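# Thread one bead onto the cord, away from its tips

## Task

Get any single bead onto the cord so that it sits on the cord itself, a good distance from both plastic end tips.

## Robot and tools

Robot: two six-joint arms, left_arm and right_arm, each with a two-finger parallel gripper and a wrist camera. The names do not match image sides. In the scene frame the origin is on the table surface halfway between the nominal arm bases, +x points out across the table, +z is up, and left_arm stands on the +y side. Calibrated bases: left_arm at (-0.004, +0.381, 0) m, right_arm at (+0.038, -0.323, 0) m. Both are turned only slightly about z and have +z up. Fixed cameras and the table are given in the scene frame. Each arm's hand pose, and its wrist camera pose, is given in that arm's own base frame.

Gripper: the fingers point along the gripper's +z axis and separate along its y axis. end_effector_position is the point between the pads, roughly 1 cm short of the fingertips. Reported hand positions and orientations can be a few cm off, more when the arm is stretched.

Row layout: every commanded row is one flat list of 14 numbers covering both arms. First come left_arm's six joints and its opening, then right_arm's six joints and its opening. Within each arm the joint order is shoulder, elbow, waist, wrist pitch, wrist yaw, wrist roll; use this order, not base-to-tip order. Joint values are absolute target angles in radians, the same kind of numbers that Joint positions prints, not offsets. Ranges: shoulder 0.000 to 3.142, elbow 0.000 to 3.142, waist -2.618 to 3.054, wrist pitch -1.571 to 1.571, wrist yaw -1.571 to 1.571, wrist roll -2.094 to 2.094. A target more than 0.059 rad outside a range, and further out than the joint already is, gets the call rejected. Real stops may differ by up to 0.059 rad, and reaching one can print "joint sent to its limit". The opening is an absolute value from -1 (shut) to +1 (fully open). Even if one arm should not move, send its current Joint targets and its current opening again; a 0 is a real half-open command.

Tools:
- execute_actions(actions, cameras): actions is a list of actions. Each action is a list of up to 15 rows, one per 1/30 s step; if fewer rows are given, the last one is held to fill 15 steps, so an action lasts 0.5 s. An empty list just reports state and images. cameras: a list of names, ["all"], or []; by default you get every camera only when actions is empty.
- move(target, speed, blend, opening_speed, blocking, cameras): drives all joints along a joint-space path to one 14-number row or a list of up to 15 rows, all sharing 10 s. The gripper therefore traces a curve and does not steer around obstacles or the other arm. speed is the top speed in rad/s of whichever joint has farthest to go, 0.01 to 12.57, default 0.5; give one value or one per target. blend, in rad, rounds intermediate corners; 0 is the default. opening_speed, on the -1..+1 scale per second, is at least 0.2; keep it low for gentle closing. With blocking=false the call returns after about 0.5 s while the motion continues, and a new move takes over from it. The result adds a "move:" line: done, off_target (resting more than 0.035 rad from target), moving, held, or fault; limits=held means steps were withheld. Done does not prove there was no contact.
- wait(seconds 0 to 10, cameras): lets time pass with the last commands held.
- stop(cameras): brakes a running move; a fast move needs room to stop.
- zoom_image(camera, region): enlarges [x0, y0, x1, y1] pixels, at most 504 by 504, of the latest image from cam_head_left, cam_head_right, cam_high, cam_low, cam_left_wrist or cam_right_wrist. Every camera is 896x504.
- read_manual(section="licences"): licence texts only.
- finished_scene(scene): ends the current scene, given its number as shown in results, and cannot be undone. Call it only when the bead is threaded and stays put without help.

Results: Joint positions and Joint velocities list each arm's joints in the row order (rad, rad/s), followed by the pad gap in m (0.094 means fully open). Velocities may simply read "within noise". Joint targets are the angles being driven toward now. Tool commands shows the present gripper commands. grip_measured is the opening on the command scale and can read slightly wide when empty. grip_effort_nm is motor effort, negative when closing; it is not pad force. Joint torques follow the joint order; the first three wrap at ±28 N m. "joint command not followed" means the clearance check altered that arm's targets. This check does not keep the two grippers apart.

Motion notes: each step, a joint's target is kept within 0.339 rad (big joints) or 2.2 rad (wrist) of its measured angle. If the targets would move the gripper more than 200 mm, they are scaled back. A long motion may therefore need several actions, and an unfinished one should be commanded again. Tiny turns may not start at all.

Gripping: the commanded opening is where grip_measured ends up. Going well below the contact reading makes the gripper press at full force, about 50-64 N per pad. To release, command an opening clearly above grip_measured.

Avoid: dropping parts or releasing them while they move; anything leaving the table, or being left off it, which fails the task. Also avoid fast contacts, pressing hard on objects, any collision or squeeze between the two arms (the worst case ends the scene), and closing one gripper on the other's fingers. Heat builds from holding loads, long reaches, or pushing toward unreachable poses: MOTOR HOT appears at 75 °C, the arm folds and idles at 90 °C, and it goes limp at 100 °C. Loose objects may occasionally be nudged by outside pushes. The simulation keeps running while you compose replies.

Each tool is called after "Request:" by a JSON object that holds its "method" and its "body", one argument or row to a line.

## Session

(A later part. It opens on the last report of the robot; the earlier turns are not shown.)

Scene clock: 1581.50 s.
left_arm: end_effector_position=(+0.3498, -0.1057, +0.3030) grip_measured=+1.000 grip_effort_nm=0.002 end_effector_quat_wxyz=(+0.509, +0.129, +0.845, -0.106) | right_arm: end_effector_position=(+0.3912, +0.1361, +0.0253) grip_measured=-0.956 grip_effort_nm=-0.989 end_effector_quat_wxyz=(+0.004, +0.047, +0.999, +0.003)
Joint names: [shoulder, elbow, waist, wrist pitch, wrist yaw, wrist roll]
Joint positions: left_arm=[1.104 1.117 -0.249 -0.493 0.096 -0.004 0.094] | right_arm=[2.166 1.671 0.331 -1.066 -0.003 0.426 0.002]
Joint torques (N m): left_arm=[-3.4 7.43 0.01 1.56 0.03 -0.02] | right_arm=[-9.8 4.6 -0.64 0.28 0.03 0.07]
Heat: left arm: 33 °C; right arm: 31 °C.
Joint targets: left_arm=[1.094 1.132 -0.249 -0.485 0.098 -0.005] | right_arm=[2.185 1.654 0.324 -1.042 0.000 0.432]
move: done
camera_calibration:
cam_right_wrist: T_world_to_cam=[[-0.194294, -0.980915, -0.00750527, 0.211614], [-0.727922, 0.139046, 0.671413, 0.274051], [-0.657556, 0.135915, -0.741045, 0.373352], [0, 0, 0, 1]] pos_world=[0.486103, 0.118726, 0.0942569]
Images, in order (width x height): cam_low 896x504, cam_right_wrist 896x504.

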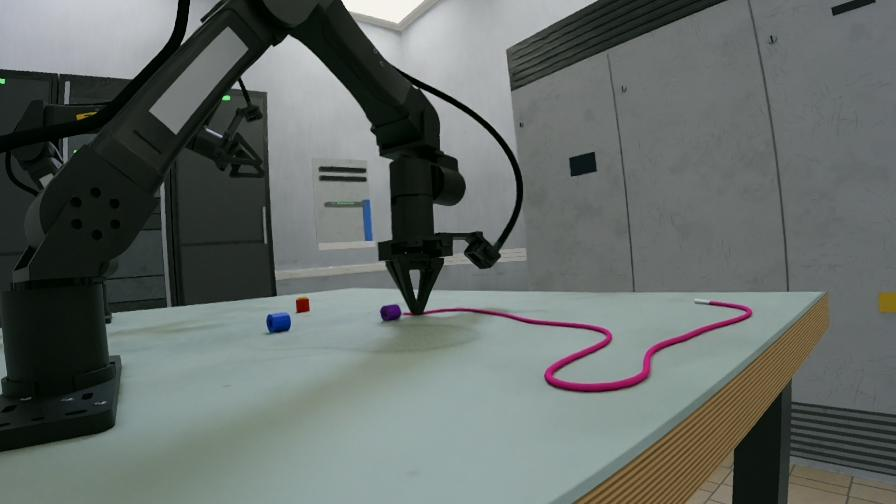

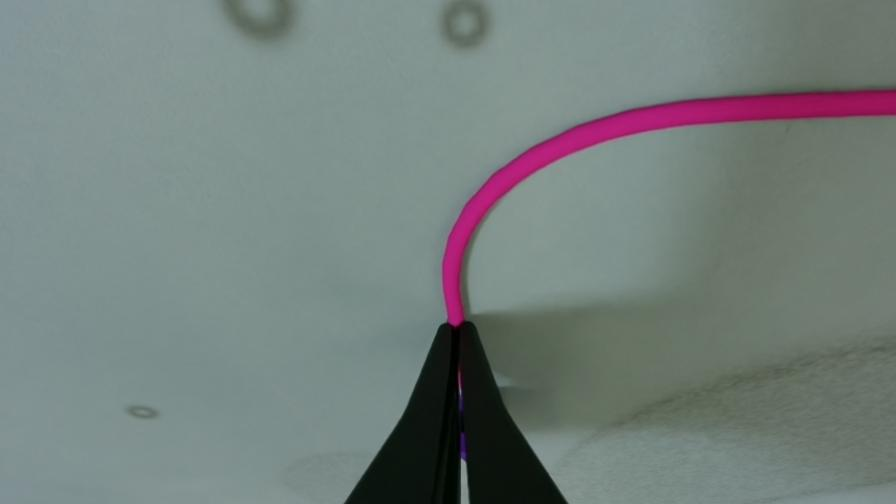

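Request:
{"method": "move", "body": {
  "target": [
    [1.094, 1.132, -0.249, -0.485, 0.098, -0.005, 1.0, 2.117, 1.728, 0.325, -1.102, 0.0, 0.432, -1.0],
    [1.094, 1.132, -0.249, -0.485, 0.098, -0.005, 1.0, 2.0445, 1.559, 0.793, -1.032, 0.0, 1.75, -1.0]
  ],
  "speed": 0.3,
  "cameras": ["cam_right_wrist", "cam_low", "cam_high"]
}}

Scene clock: 1608.73 s.
left_arm: end_effector_position=(+0.3498, -0.1057, +0.3030) grip_measured=+1.000 grip_effort_nm=0.002 end_effector_quat_wxyz=(+0.509, +0.129, +0.845, -0.106) | right_arm: end_effector_position=(+0.2792, +0.2832, +0.0304) grip_measured=-0.963 grip_effort_nm=-1.053 end_effector_quat_wxyz=(+0.000, +0.458, +0.889, +0.007)
Joint names: [shoulder, elbow, waist, wrist pitch, wrist yaw, wrist roll]
Joint positions: left_arm=[1.104 1.117 -0.249 -0.493 0.096 -0.004 0.094] | right_arm=[2.093 1.578 0.788 -1.042 -0.004 1.74 0.002]
Joint torques (N m): left_arm=[-3.41 7.45 -0.01 1.57 0.02 -0.02] | right_arm=[-14.5 4.42 0.47 0.13 0.04 0.1]
Heat: left arm: 33 °C; right arm: 35 °C.
Joint targets: left_arm=[1.094 1.132 -0.249 -0.485 0.098 -0.005] | right_arm=[2.045 1.559 0.793 -1.032 0.000 1.750]
move: off_target (right_arm); right_arm: the shoulder is farthest, 0.049 rad from its target
camera_calibration:
cam_right_wrist: T_world_to_cam=[[-0.868753, -0.495102, -0.0119448, 0.385075], [-0.369177, 0.631339, 0.681996, -0.0712925], [-0.330117, 0.596896, -0.731258, 0.061287], [0, 0, 0, 1]] pos_world=[0.328448, 0.19908, 0.0980375]
Images, in order (width x height): cam_high 896x504, cam_low 896x504, cam_right_wrist 896x504.

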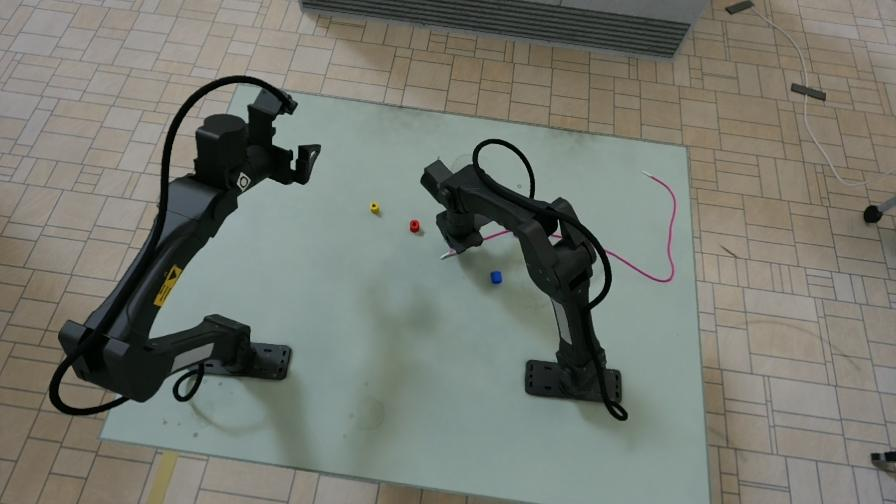

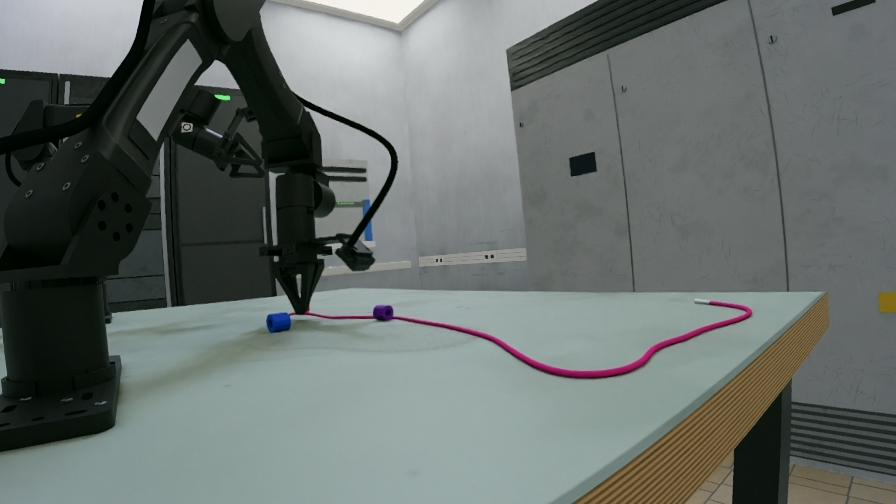

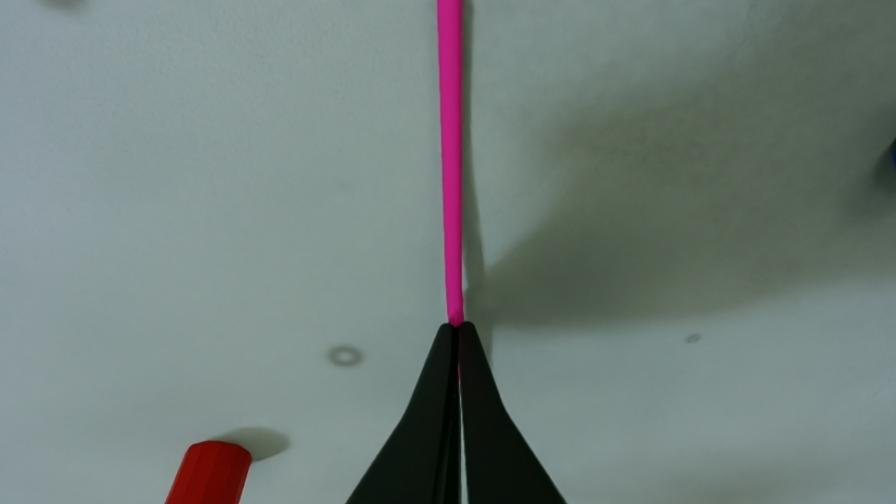

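Request:
{"method": "zoom_image", "body": {
  "camera": "cam_high",
  "region": [400, 190, 560, 300]
}}

Request:
{"method": "zoom_image", "body": {
  "camera": "cam_low",
  "region": [240, 260, 420, 350]
}}

Scaled by 3.150 from the camera's 896x504 image, which has a finer 1280x720 frame.

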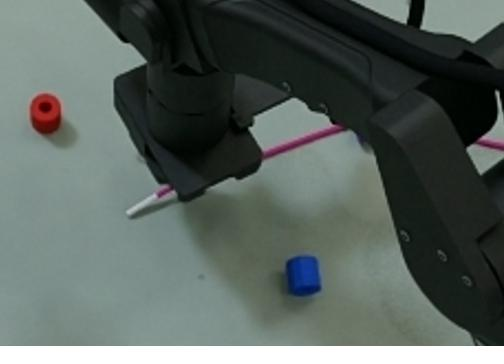

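Scaled by 2.800 from the camera's 896x504 image, which has a finer 1280x720 frame.

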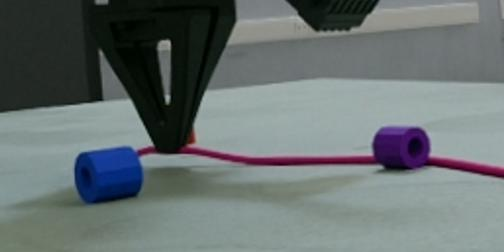

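Request:
{"method": "move", "body": {
  "target": [1.094, 1.132, -0.249, -0.485, 0.098, -0.005, 1.0, 2.028, 1.856, 0.793, -1.333, 0.0, 1.75, -1.0],
  "speed": 0.3,
  "cameras": ["cam_right_wrist", "cam_low", "cam_high"]
}}

Request:
{"method": "zoom_image", "body": {
  "camera": "cam_low",
  "region": [220, 220, 400, 340]
}}

Request:
{"method": "zoom_image", "body": {
  "camera": "cam_high",
  "region": [400, 190, 560, 300]
}}

Scene clock: 1627.67 s.
left_arm: end_effector_position=(+0.3498, -0.1057, +0.3030) grip_measured=+1.000 grip_effort_nm=0.002 end_effector_quat_wxyz=(+0.509, +0.129, +0.845, -0.106) | right_arm: end_effector_position=(+0.2827, +0.2867, +0.0991) grip_measured=-0.963 grip_effort_nm=-1.057 end_effector_quat_wxyz=(+0.000, +0.459, +0.889, +0.008)
Joint names: [shoulder, elbow, waist, wrist pitch, wrist yaw, wrist roll]
Joint positions: left_arm=[1.104 1.117 -0.249 -0.493 0.096 -0.004 0.094] | right_arm=[2.071 1.82 0.788 -1.304 -0.004 1.741 0.002]
Joint torques (N m): left_arm=[-3.41 7.45 0.02 1.56 0.02 -0.02] | right_arm=[-14.13 8.87 0.4 -0.26 0.01 0.09]
Heat: left arm: 33 °C; right arm: 38 °C.
Joint targets: left_arm=[1.094 1.132 -0.249 -0.485 0.098 -0.005] | right_arm=[2.028 1.856 0.793 -1.333 0.000 1.750]
move: off_target (right_arm); right_arm: the shoulder is farthest, 0.043 rad from its target
camera_calibration:
cam_right_wrist: T_world_to_cam=[[-0.869279, -0.494119, -0.0141216, 0.390641], [-0.369556, 0.630638, 0.68244, -0.118852], [-0.328301, 0.59845, -0.730805, 0.109617], [0, 0, 0, 1]] pos_world=[0.331641, 0.202375, 0.166735]
Images, in order (width x height): cam_high 896x504, cam_low 896x504, cam_right_wrist 896x504.

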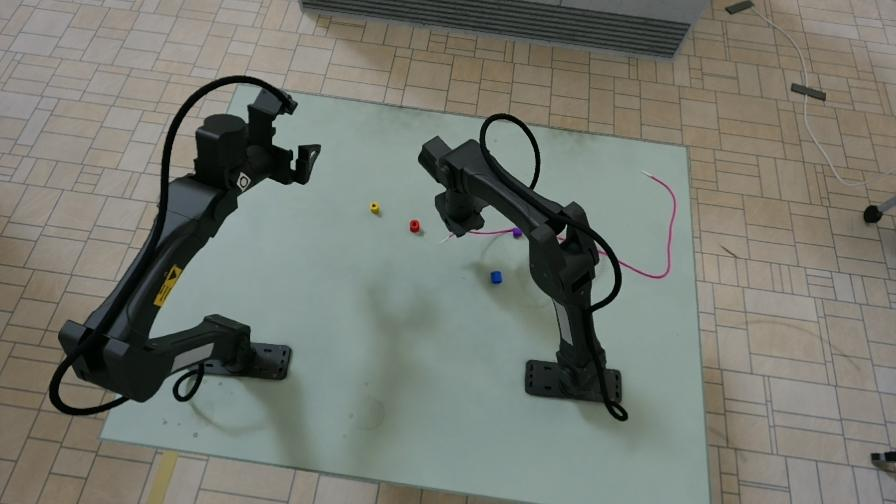

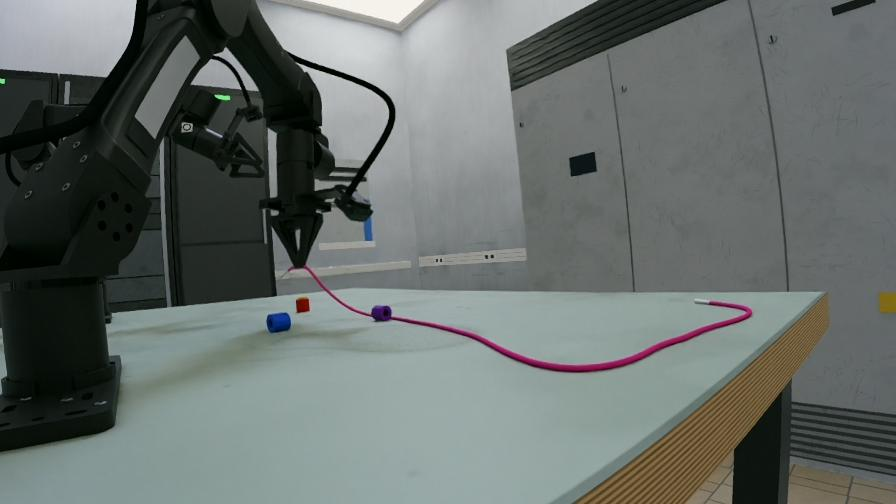

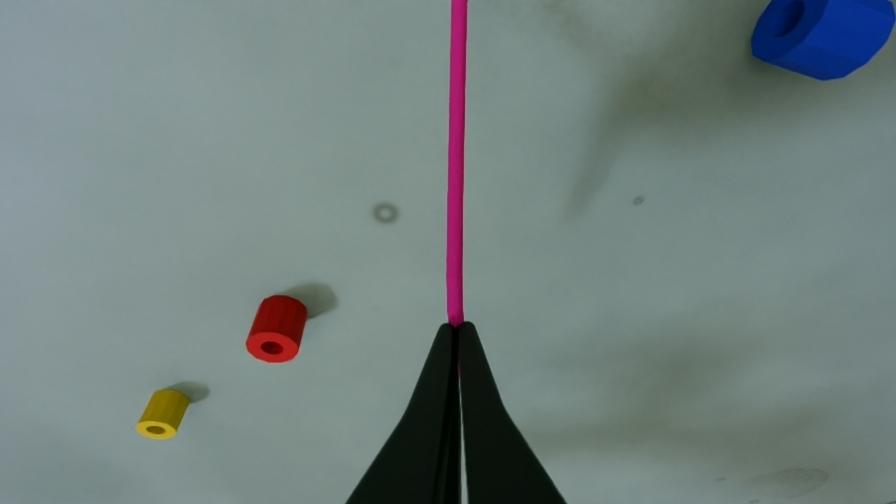

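Scaled by 2.800 from the camera's 896x504 image, which has a finer 1280x720 frame.

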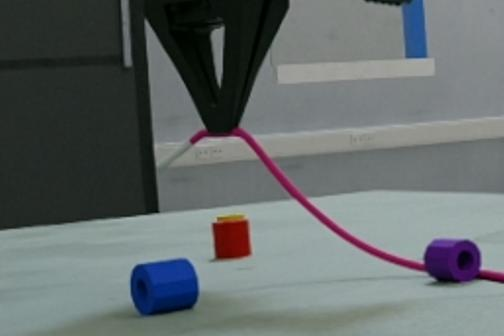

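Scaled by 3.150 from the camera's 896x504 image, which has a finer 1280x720 frame.

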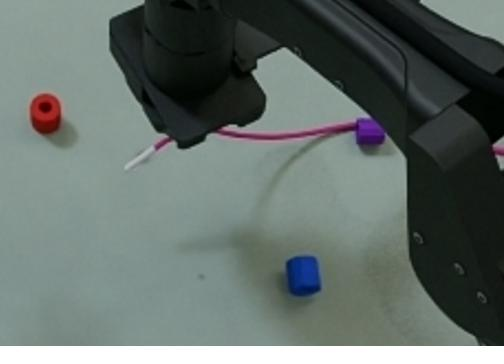

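Request:
{"method": "move", "body": {
  "target": [
    [1.094, 1.132, -0.249, -0.485, 0.098, -0.005, 1.0, 2.125, 1.570, 0.793, -1.020, 0.0, 1.75, -1.0],
    [1.094, 1.132, -0.249, -0.485, 0.098, -0.005, 1.0, 2.125, 1.570, 0.793, -1.020, 0.0, 1.75, -0.3],
    [1.094, 1.132, -0.249, -0.485, 0.098, -0.005, 1.0, 2.045, 1.689, 0.793, -1.144, 0.0, 1.75, -0.3],
    [1.094, 1.132, -0.249, -0.485, 0.098, -0.005, 1.0, 2.0246, 1.602, 0.687, -1.095, 0.0, 1.65, -0.3]
  ],
  "speed": 0.3,
  "opening_speed": 1.0,
  "cameras": ["cam_right_wrist", "cam_low", "cam_high"]
}}

Scene clock: 1704.40 s.
left_arm: end_effector_position=(+0.3498, -0.1057, +0.3030) grip_measured=+1.000 grip_effort_nm=0.002 end_effector_quat_wxyz=(+0.509, +0.129, +0.845, -0.106) | right_arm: end_effector_position=(+0.3081, +0.2529, +0.0485) grip_measured=-0.303 grip_effort_nm=0.139 end_effector_quat_wxyz=(+0.001, +0.466, +0.885, +0.011)
Joint names: [shoulder, elbow, waist, wrist pitch, wrist yaw, wrist roll]
Joint positions: left_arm=[1.104 1.117 -0.249 -0.493 0.096 -0.004 0.094] | right_arm=[2.072 1.62 0.682 -1.097 -0.007 1.651 0.033]
Joint torques (N m): left_arm=[-3.4 7.43 0.01 1.56 0.01 -0.02] | right_arm=[-14.37 4.62 0.47 0.08 0.04 0.02]
Heat: left arm: 33 °C; right arm: 40 °C.
Joint targets: left_arm=[1.094 1.132 -0.249 -0.485 0.098 -0.005] | right_arm=[2.025 1.602 0.687 -1.095 0.000 1.650]
move: off_target (right_arm); right_arm: the shoulder is farthest, 0.048 rad from its target
camera_calibration:
cam_right_wrist: T_world_to_cam=[[-0.877402, -0.479359, -0.0195042, 0.394416], [-0.361253, 0.63338, 0.684344, -0.0569378], [-0.315693, 0.60749, -0.728899, 0.0947573], [0, 0, 0, 1]] pos_world=[0.355407, 0.167566, 0.115726]
Images, in order (width x height): cam_high 896x504, cam_low 896x504, cam_right_wrist 896x504.

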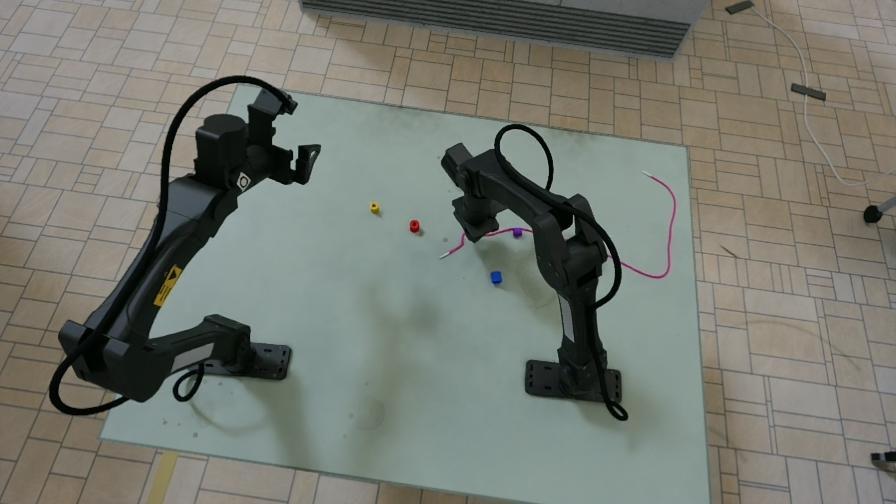

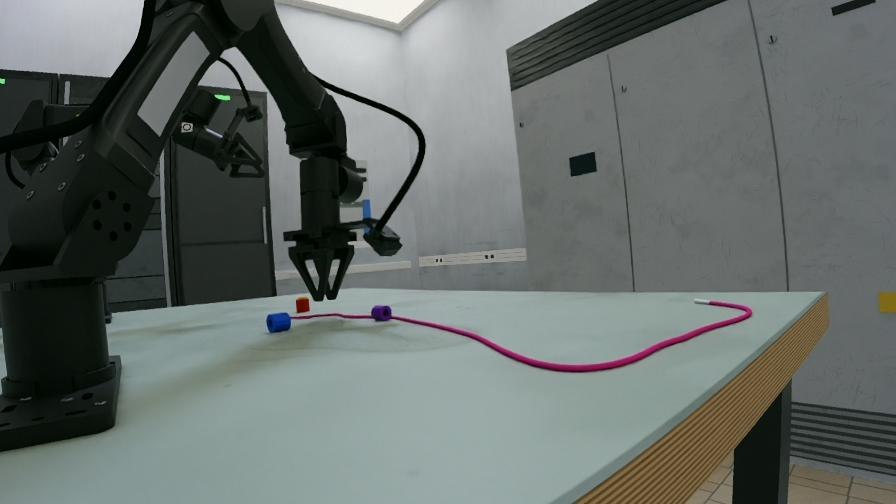

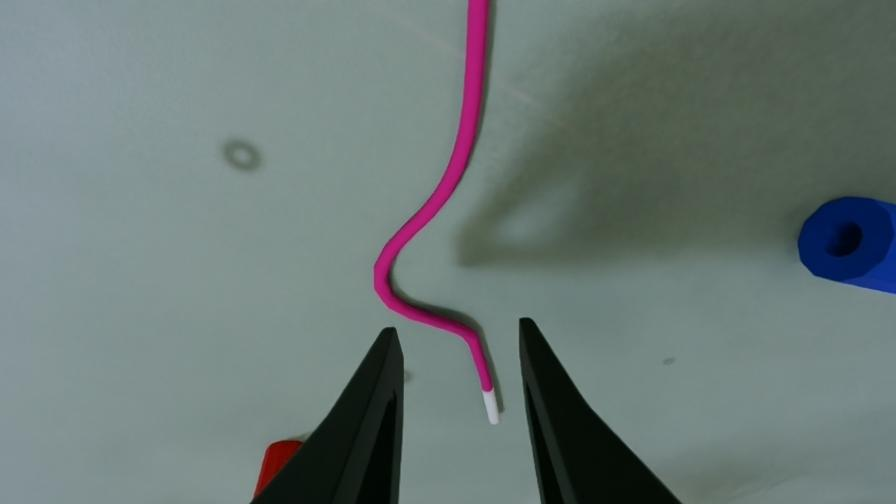

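Request:
{"method": "move", "body": {
  "target": [1.094, 1.132, -0.249, -0.485, 0.098, -0.005, 1.0, 2.224, 1.820, 0.712, -1.154, 0.0, 1.68, -0.3],
  "speed": 0.25,
  "cameras": ["cam_right_wrist"]
}}

Scene clock: 1749.00 s.
left_arm: end_effector_position=(+0.3498, -0.1057, +0.3030) grip_measured=+1.000 grip_effort_nm=-0.002 end_effector_quat_wxyz=(+0.509, +0.129, +0.845, -0.106) | right_arm: end_effector_position=(+0.3256, +0.2794, +0.0368) grip_measured=-0.303 grip_effort_nm=0.134 end_effector_quat_wxyz=(+0.000, +0.465, +0.885, +0.011)
Joint names: [shoulder, elbow, waist, wrist pitch, wrist yaw, wrist roll]
Joint positions: left_arm=[1.104 1.117 -0.249 -0.493 0.096 -0.004 0.094] | right_arm=[2.204 1.779 0.704 -1.126 -0.007 1.671 0.033]
Joint torques (N m): left_arm=[-3.41 7.43 0.01 1.56 0.02 -0.02] | right_arm=[-10.14 9.14 0.75 -0.21 0.04 0.08]
Heat: left arm: 33 °C; right arm: 43 °C.
Joint targets: left_arm=[1.094 1.132 -0.249 -0.485 0.098 -0.005] | right_arm=[2.224 1.820 0.712 -1.154 0.000 1.680]
move: off_target (right_arm); right_arm: the elbow is farthest, 0.041 rad from its target
camera_calibration:
cam_right_wrist: T_world_to_cam=[[-0.875943, -0.48207, -0.018265, 0.422504], [-0.362427, 0.632614, 0.684432, -0.0587329], [-0.318389, 0.606142, -0.728848, 0.0769869], [0, 0, 0, 1]] pos_world=[0.373315, 0.194167, 0.104027]
Images, in order (width x height): cam_right_wrist 896x504.

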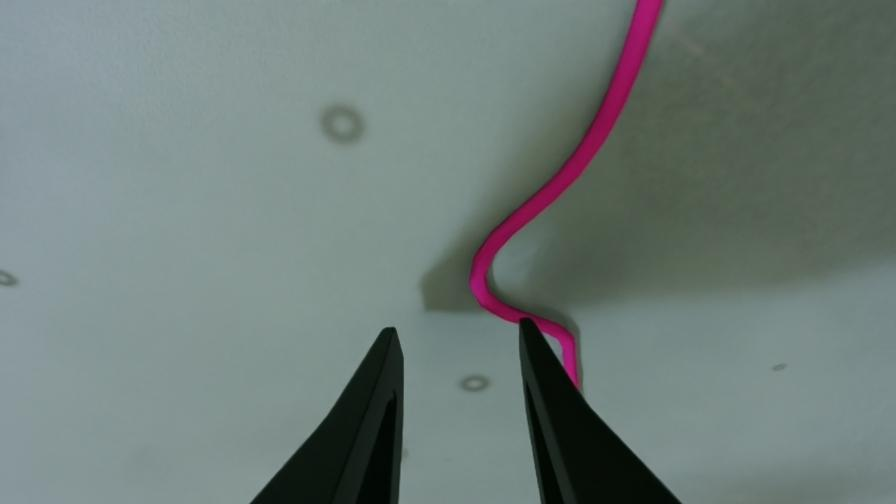

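Request:
{"method": "move", "body": {
  "target": [
    [1.094, 1.132, -0.249, -0.485, 0.098, -0.005, 1.0, 2.233, 1.733, 0.712, -1.076, 0.0, 1.68, -0.3],
    [1.094, 1.132, -0.249, -0.485, 0.098, -0.005, 1.0, 2.233, 1.733, 0.712, -1.076, 0.0, 1.68, -1.0]
  ],
  "speed": 0.2,
  "opening_speed": 0.6,
  "cameras": ["cam_right_wrist"]
}}

Scene clock: 1766.63 s.
left_arm: end_effector_position=(+0.3498, -0.1057, +0.3030) grip_measured=+1.000 grip_effort_nm=-0.002 end_effector_quat_wxyz=(+0.509, +0.129, +0.845, -0.106) | right_arm: end_effector_position=(+0.3258, +0.2795, +0.0256) grip_measured=-0.959 grip_effort_nm=-0.965 end_effector_quat_wxyz=(+0.000, +0.465, +0.885, +0.011)
Joint names: [shoulder, elbow, waist, wrist pitch, wrist yaw, wrist roll]
Joint positions: left_arm=[1.104 1.117 -0.249 -0.493 0.096 -0.004 0.094] | right_arm=[2.214 1.75 0.704 -1.086 -0.007 1.671 0.002]
Joint torques (N m): left_arm=[-3.41 7.43 0.02 1.56 0.02 -0.02] | right_arm=[-10.17 4.67 0.76 0.15 0.05 0.09]
Heat: left arm: 33 °C; right arm: 36 °C.
Joint targets: left_arm=[1.094 1.132 -0.249 -0.485 0.098 -0.005] | right_arm=[2.233 1.733 0.712 -1.076 0.000 1.680]
move: done
camera_calibration:
cam_right_wrist: T_world_to_cam=[[-0.876117, -0.481725, -0.018956, 0.422497], [-0.36252, 0.632379, 0.684599, -0.0510968], [-0.317802, 0.606661, -0.728673, 0.068531], [0, 0, 0, 1]] pos_world=[0.373413, 0.194265, 0.0929264]
Images, in order (width x height): cam_right_wrist 896x504.

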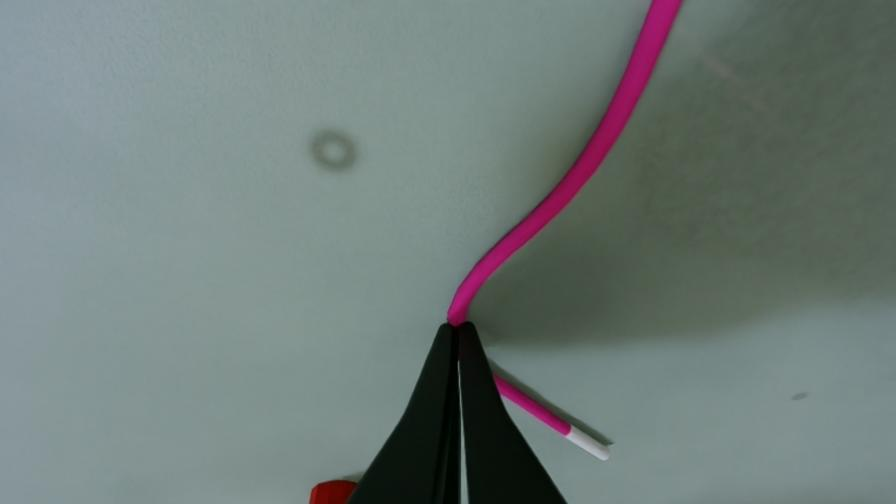

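Request:
{"method": "move", "body": {
  "target": [
    [1.094, 1.132, -0.249, -0.485, 0.098, -0.005, 1.0, 2.233, 1.733, 0.712, -1.076, 0.0, 1.68, -0.3],
    [1.094, 1.132, -0.249, -0.485, 0.098, -0.005, 1.0, 2.225, 1.926, 0.712, -1.256, 0.0, 1.68, -0.3],
    [1.094, 1.132, -0.249, -0.485, 0.098, -0.005, 1.0, 2.089, 1.7415, 0.901, -1.170, 0.0, 1.254, -0.3]
  ],
  "speed": 0.35,
  "opening_speed": 1.0,
  "cameras": ["cam_right_wrist", "cam_high"]
}}

Scene clock: 2039.93 s.
left_arm: end_effector_position=(+0.3498, -0.1057, +0.3030) grip_measured=+1.000 grip_effort_nm=0.012 end_effector_quat_wxyz=(+0.509, +0.129, +0.845, -0.106) | right_arm: end_effector_position=(+0.2553, +0.3248, +0.0575) grip_measured=-0.303 grip_effort_nm=0.129 end_effector_quat_wxyz=(-0.002, +0.178, +0.984, +0.004)
Joint names: [shoulder, elbow, waist, wrist pitch, wrist yaw, wrist roll]
Joint positions: left_arm=[1.104 1.117 -0.249 -0.493 0.096 -0.004 0.094] | right_arm=[2.14 1.76 0.899 -1.186 -0.007 1.256 0.033]
Joint torques (N m): left_arm=[-3.41 7.45 0.01 1.56 0.02 -0.02] | right_arm=[-15.24 4.64 0.17 0.16 0.05 0.03]
Heat: left arm: 33 °C; right arm: 37 °C.
Joint targets: left_arm=[1.094 1.132 -0.249 -0.485 0.098 -0.005] | right_arm=[2.089 1.742 0.901 -1.170 0.000 1.254]
move: off_target (right_arm); right_arm: the shoulder is farthest, 0.051 rad from its target
camera_calibration:
cam_right_wrist: T_world_to_cam=[[-0.442184, -0.8969, -0.00662828, 0.406541], [-0.65895, 0.31984, 0.680799, 0.050329], [-0.608489, 0.305406, -0.73244, 0.214098], [0, 0, 0, 1]] pos_world=[0.343207, 0.283143, 0.125245]
Images, in order (width x height): cam_high 896x504, cam_right_wrist 896x504.

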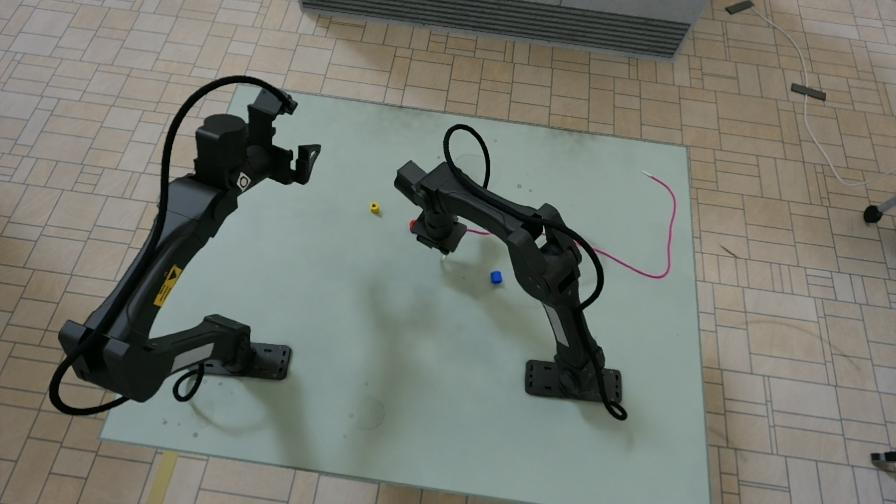

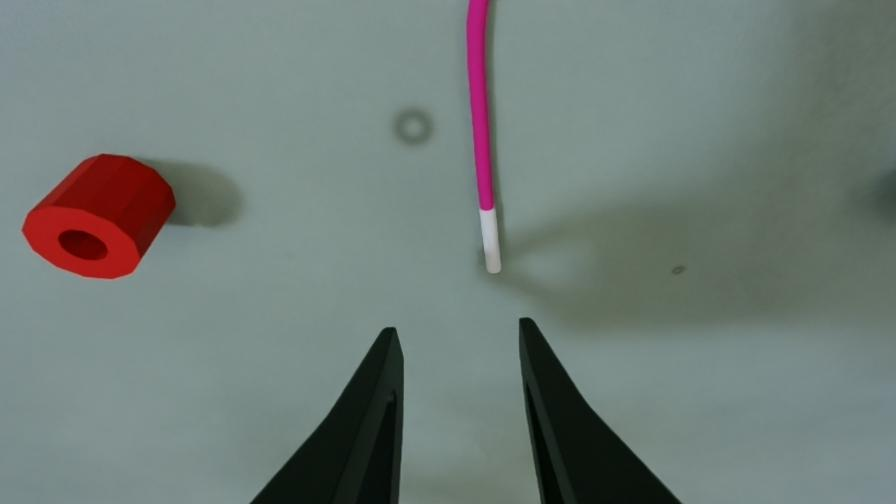

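Request:
{"method": "move", "body": {
  "target": [
    [1.094, 1.132, -0.249, -0.485, 0.098, -0.005, 1.0, 2.12, 1.68, 0.852, -1.11, 0.0, 1.17, -0.4],
    [1.094, 1.132, -0.249, -0.485, 0.098, -0.005, 1.0, 2.165, 1.624, 0.852, -1.034, 0.0, 1.17, -0.4]
  ],
  "speed": 0.2,
  "cameras": ["cam_right_wrist"]
}}

Scene clock: 2069.43 s.
left_arm: end_effector_position=(+0.3498, -0.1057, +0.3030) grip_measured=+1.000 grip_effort_nm=0.002 end_effector_quat_wxyz=(+0.509, +0.129, +0.845, -0.106) | right_arm: end_effector_position=(+0.2677, +0.3110, +0.0258) grip_measured=-0.397 grip_effort_nm=-0.178 end_effector_quat_wxyz=(+0.001, +0.158, +0.987, +0.008)
Joint names: [shoulder, elbow, waist, wrist pitch, wrist yaw, wrist roll]
Joint positions: left_arm=[1.104 1.117 -0.249 -0.493 0.096 -0.004 0.094] | right_arm=[2.146 1.641 0.854 -1.052 -0.007 1.172 0.028]
Joint torques (N m): left_arm=[-3.4 7.43 -0.01 1.56 0.02 -0.02] | right_arm=[-9.58 4.53 -0.23 0.18 0.06 -0.02]
Heat: left arm: 33 °C; right arm: 44 °C.
Joint targets: left_arm=[1.094 1.132 -0.249 -0.485 0.098 -0.005] | right_arm=[2.165 1.624 0.852 -1.034 0.000 1.170]
move: done
camera_calibration:
cam_right_wrist: T_world_to_cam=[[-0.405841, -0.913812, -0.0155272, 0.395148], [-0.675673, 0.288552, 0.678383, 0.0988634], [-0.615434, 0.285807, -0.734544, 0.210703], [0, 0, 0, 1]] pos_world=[0.356841, 0.272343, 0.093839]
Images, in order (width x height): cam_right_wrist 896x504.

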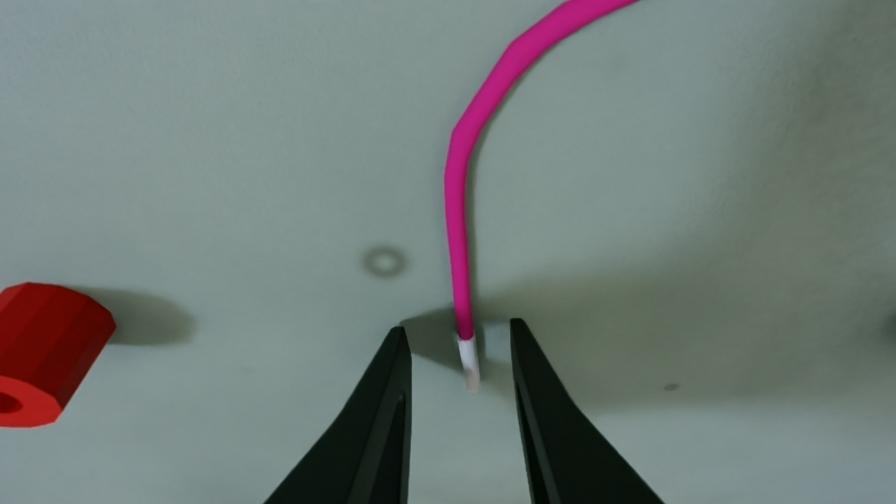

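Request:
{"method": "move", "body": {
  "target": [
    [1.094, 1.132, -0.249, -0.485, 0.098, -0.005, 1.0, 2.165, 1.613, 0.878, -1.034, 0.0, 1.195, -0.4],
    [1.094, 1.132, -0.249, -0.485, 0.098, -0.005, 1.0, 2.165, 1.613, 0.878, -1.034, 0.0, 1.195, -1.0]
  ],
  "speed": 0.2,
  "opening_speed": 0.6,
  "cameras": ["cam_right_wrist", "cam_low"]
}}

Request:
{"method": "zoom_image", "body": {
  "camera": "cam_right_wrist",
  "region": [380, 260, 560, 480]
}}

Scene clock: 2094.03 s.
left_arm: end_effector_position=(+0.3498, -0.1057, +0.3030) grip_measured=+1.000 grip_effort_nm=0.002 end_effector_quat_wxyz=(+0.509, +0.129, +0.845, -0.106) | right_arm: end_effector_position=(+0.2622, +0.3147, +0.0241) grip_measured=-0.925 grip_effort_nm=-1.018 end_effector_quat_wxyz=(-0.001, +0.158, +0.987, +0.008)
Joint names: [shoulder, elbow, waist, wrist pitch, wrist yaw, wrist roll]
Joint positions: left_arm=[1.104 1.117 -0.249 -0.493 0.096 -0.004 0.094] | right_arm=[2.146 1.634 0.87 -1.046 -0.009 1.187 0.004]
Joint torques (N m): left_arm=[-3.38 7.42 -0.01 1.56 0.02 -0.02] | right_arm=[-9.68 4.25 0.75 0.15 0.07 0.08]
Heat: left arm: 33 °C; right arm: 37 °C.
Joint targets: left_arm=[1.094 1.132 -0.249 -0.485 0.098 -0.005] | right_arm=[2.165 1.613 0.878 -1.034 0.000 1.195]
move: done
camera_calibration:
cam_right_wrist: T_world_to_cam=[[-0.405853, -0.913816, -0.0149368, 0.396261], [-0.674036, 0.288242, 0.680141, 0.0947912], [-0.617219, 0.286106, -0.732929, 0.205326], [0, 0, 0, 1]] pos_world=[0.351448, 0.276042, 0.0919371]
Images, in order (width x height): cam_low 896x504, cam_right_wrist 896x504.

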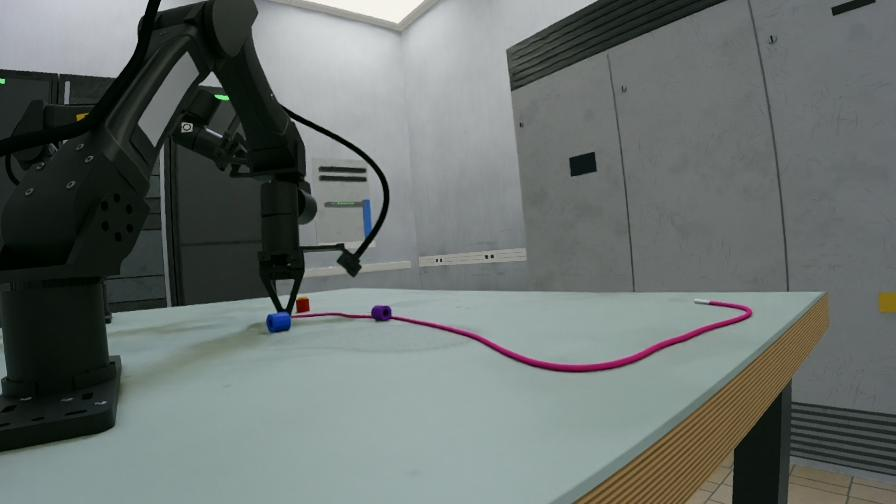

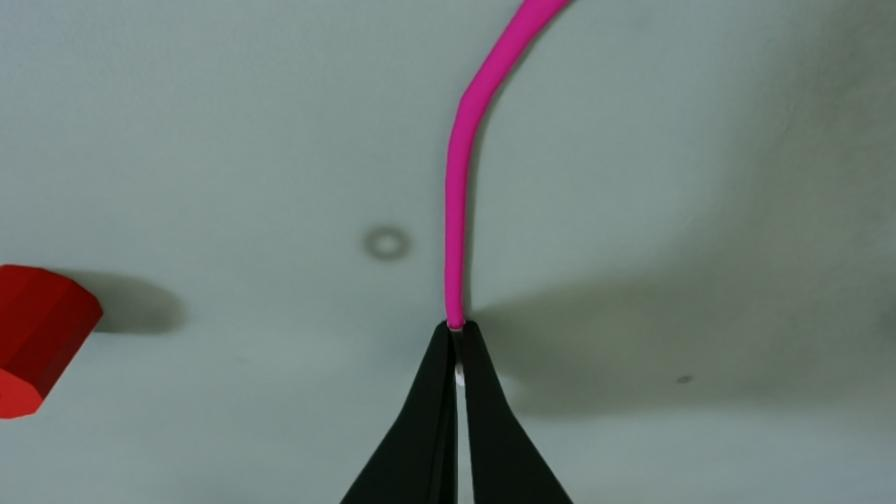

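Scaled by 2.291 from the camera's 896x504 image, which has a finer 1280x720 frame.

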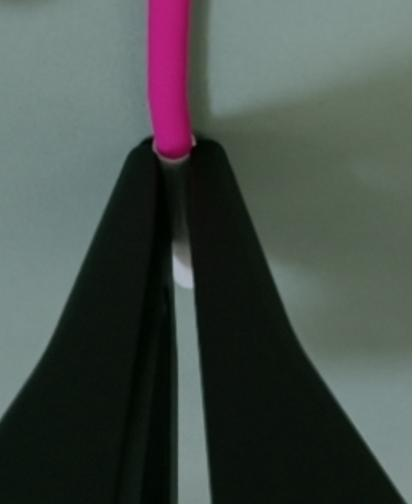

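Request:
{"method": "move", "body": {
  "target": [
    [1.094, 1.132, -0.249, -0.485, 0.098, -0.005, 1.0, 2.165, 1.613, 0.878, -1.034, 0.0, 1.195, -0.6],
    [1.094, 1.132, -0.249, -0.485, 0.098, -0.005, 1.0, 2.165, 1.613, 0.844, -1.034, 0.0, 1.175, -0.6],
    [1.094, 1.132, -0.249, -0.485, 0.098, -0.005, 1.0, 2.165, 1.613, 0.844, -1.034, 0.0, 1.175, -1.0]
  ],
  "speed": 0.2,
  "opening_speed": 0.8,
  "cameras": ["cam_right_wrist"]
}}

Request:
{"method": "zoom_image", "body": {
  "camera": "cam_right_wrist",
  "region": [380, 260, 560, 480]
}}

Scene clock: 2108.63 s.
left_arm: end_effector_position=(+0.3498, -0.1057, +0.3030) grip_measured=+1.000 grip_effort_nm=-0.002 end_effector_quat_wxyz=(+0.509, +0.129, +0.845, -0.106) | right_arm: end_effector_position=(+0.2685, +0.3094, +0.0241) grip_measured=-0.935 grip_effort_nm=-1.053 end_effector_quat_wxyz=(-0.001, +0.163, +0.987, +0.008)
Joint names: [shoulder, elbow, waist, wrist pitch, wrist yaw, wrist roll]
Joint positions: left_arm=[1.104 1.117 -0.249 -0.493 0.096 -0.004 0.094] | right_arm=[2.146 1.634 0.849 -1.046 -0.009 1.177 0.003]
Joint torques (N m): left_arm=[-3.38 7.43 0.02 1.56 0.02 -0.02] | right_arm=[-9.61 4.27 -0.5 0.17 0.07 -0.02]
Heat: left arm: 33 °C; right arm: 37 °C.
Joint targets: left_arm=[1.094 1.132 -0.249 -0.485 0.098 -0.005] | right_arm=[2.165 1.613 0.844 -1.034 0.000 1.175]
move: done
camera_calibration:
cam_right_wrist: T_world_to_cam=[[-0.414921, -0.909734, -0.0149816, 0.395122], [-0.671269, 0.294961, 0.679997, 0.0977587], [-0.614198, 0.292202, -0.733062, 0.208023], [0, 0, 0, 1]] pos_world=[0.357334, 0.269837, 0.0919373]
Images, in order (width x height): cam_right_wrist 896x504.

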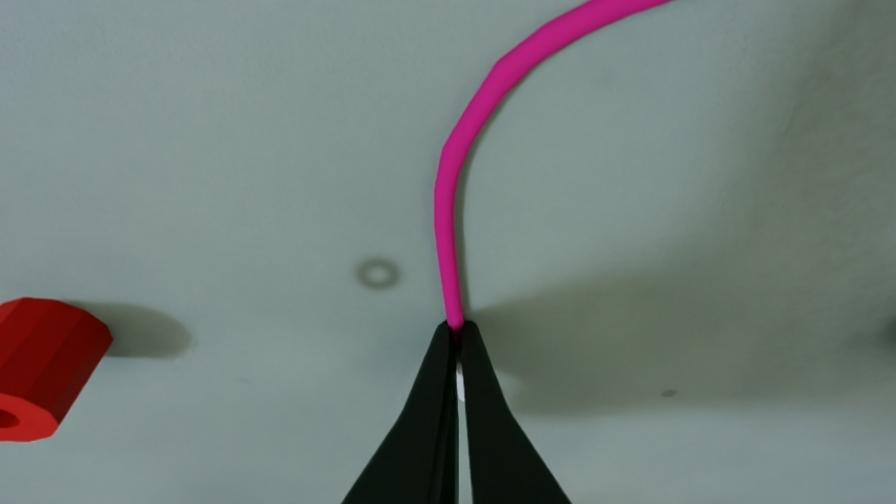

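Scaled by 2.291 from the camera's 896x504 image, which has a finer 1280x720 frame.

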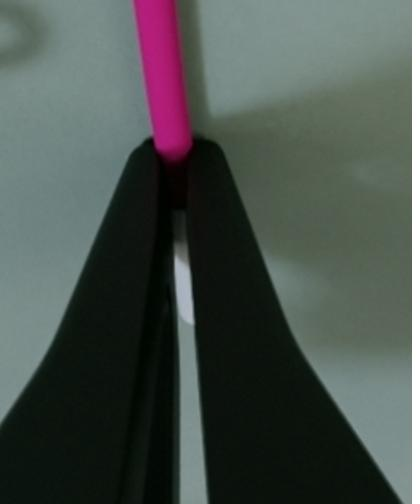

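Request:
{"method": "move", "body": {
  "target": [
    [1.094, 1.132, -0.249, -0.485, 0.098, -0.005, 1.0, 2.0786, 1.86, 0.844, -1.282, 0.0, 1.175, -1.0],
    [1.094, 1.132, -0.249, -0.485, 0.098, -0.005, 1.0, 1.98, 1.6456, 0.608, -1.185, -0.178, 1.578, -1.0]
  ],
  "speed": 0.3,
  "cameras": ["cam_right_wrist", "cam_low", "cam_high", "cam_left_wrist"]
}}

Request:
{"method": "zoom_image", "body": {
  "camera": "cam_low",
  "region": [240, 230, 420, 350]
}}

Scene clock: 2150.60 s.
left_arm: end_effector_position=(+0.3498, -0.1057, +0.3030) grip_measured=+1.000 grip_effort_nm=0.002 end_effector_quat_wxyz=(+0.509, +0.129, +0.845, -0.106) | right_arm: end_effector_position=(+0.3006, +0.2495, +0.0786) grip_measured=-0.935 grip_effort_nm=-1.057 end_effector_quat_wxyz=(-0.075, +0.459, +0.884, +0.045)
Joint names: [shoulder, elbow, waist, wrist pitch, wrist yaw, wrist roll]
Joint positions: left_arm=[1.104 1.117 -0.249 -0.493 0.096 -0.004 0.094] | right_arm=[2.029 1.665 0.61 -1.196 -0.176 1.568 0.003]
Joint torques (N m): left_arm=[-3.4 7.42 -0.01 1.56 0.02 -0.02] | right_arm=[-14.16 4.56 -0.16 0.15 -0.14 0.11]
Heat: left arm: 33 °C; right arm: 37 °C.
Joint targets: left_arm=[1.094 1.132 -0.249 -0.485 0.098 -0.005] | right_arm=[1.980 1.646 0.608 -1.185 -0.178 1.578]
move: off_target (right_arm); right_arm: the shoulder is farthest, 0.049 rad from its target
camera_calibration:
cam_right_wrist: T_world_to_cam=[[-0.870867, -0.491474, 0.00661953, 0.385843], [-0.293581, 0.530916, 0.794945, -0.0816246], [-0.39421, 0.690348, -0.606645, 0.109787], [0, 0, 0, 1]] pos_world=[0.355333, 0.157176, 0.128935]
Images, in order (width x height): cam_high 896x504, cam_low 896x504, cam_left_wrist 896x504, cam_right_wrist 896x504.

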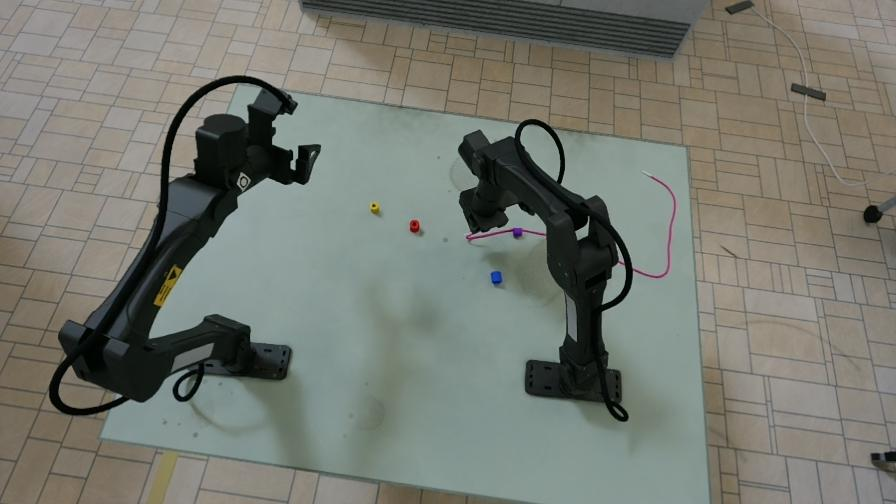

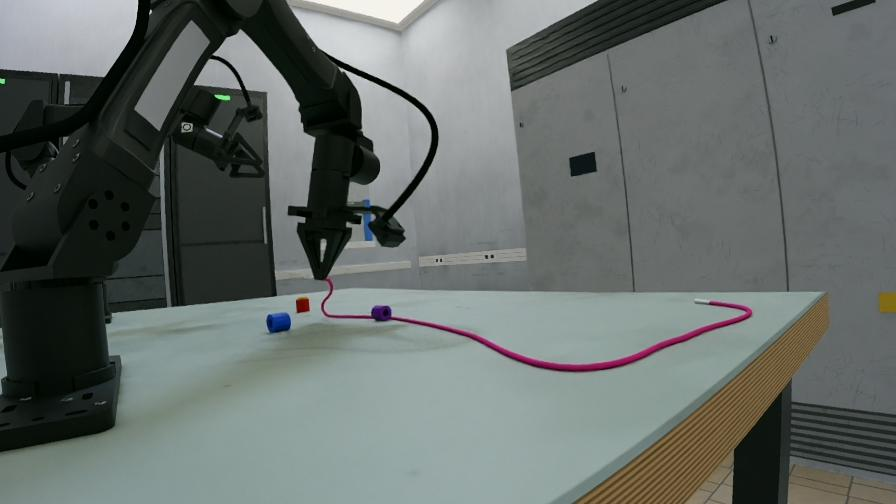

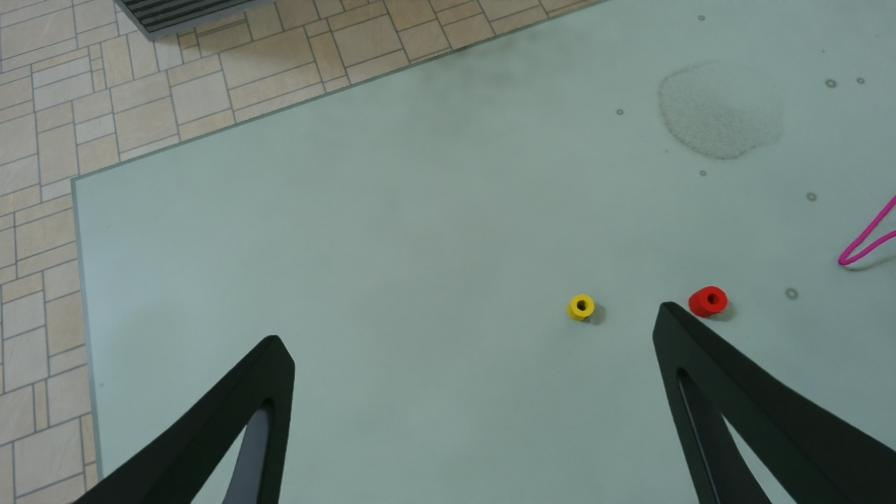

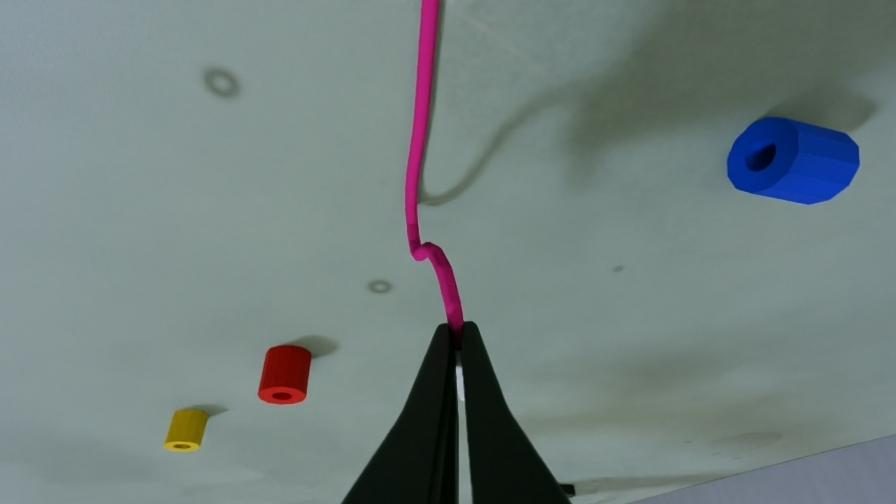

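Scaled by 2.800 from the camera's 896x504 image, which has a finer 1280x720 frame.

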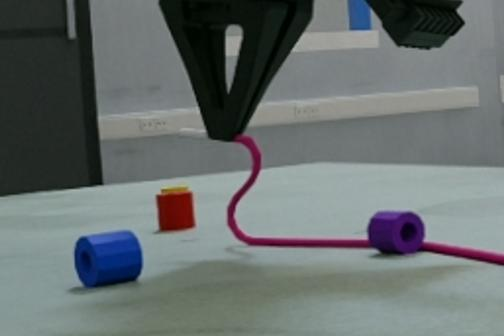

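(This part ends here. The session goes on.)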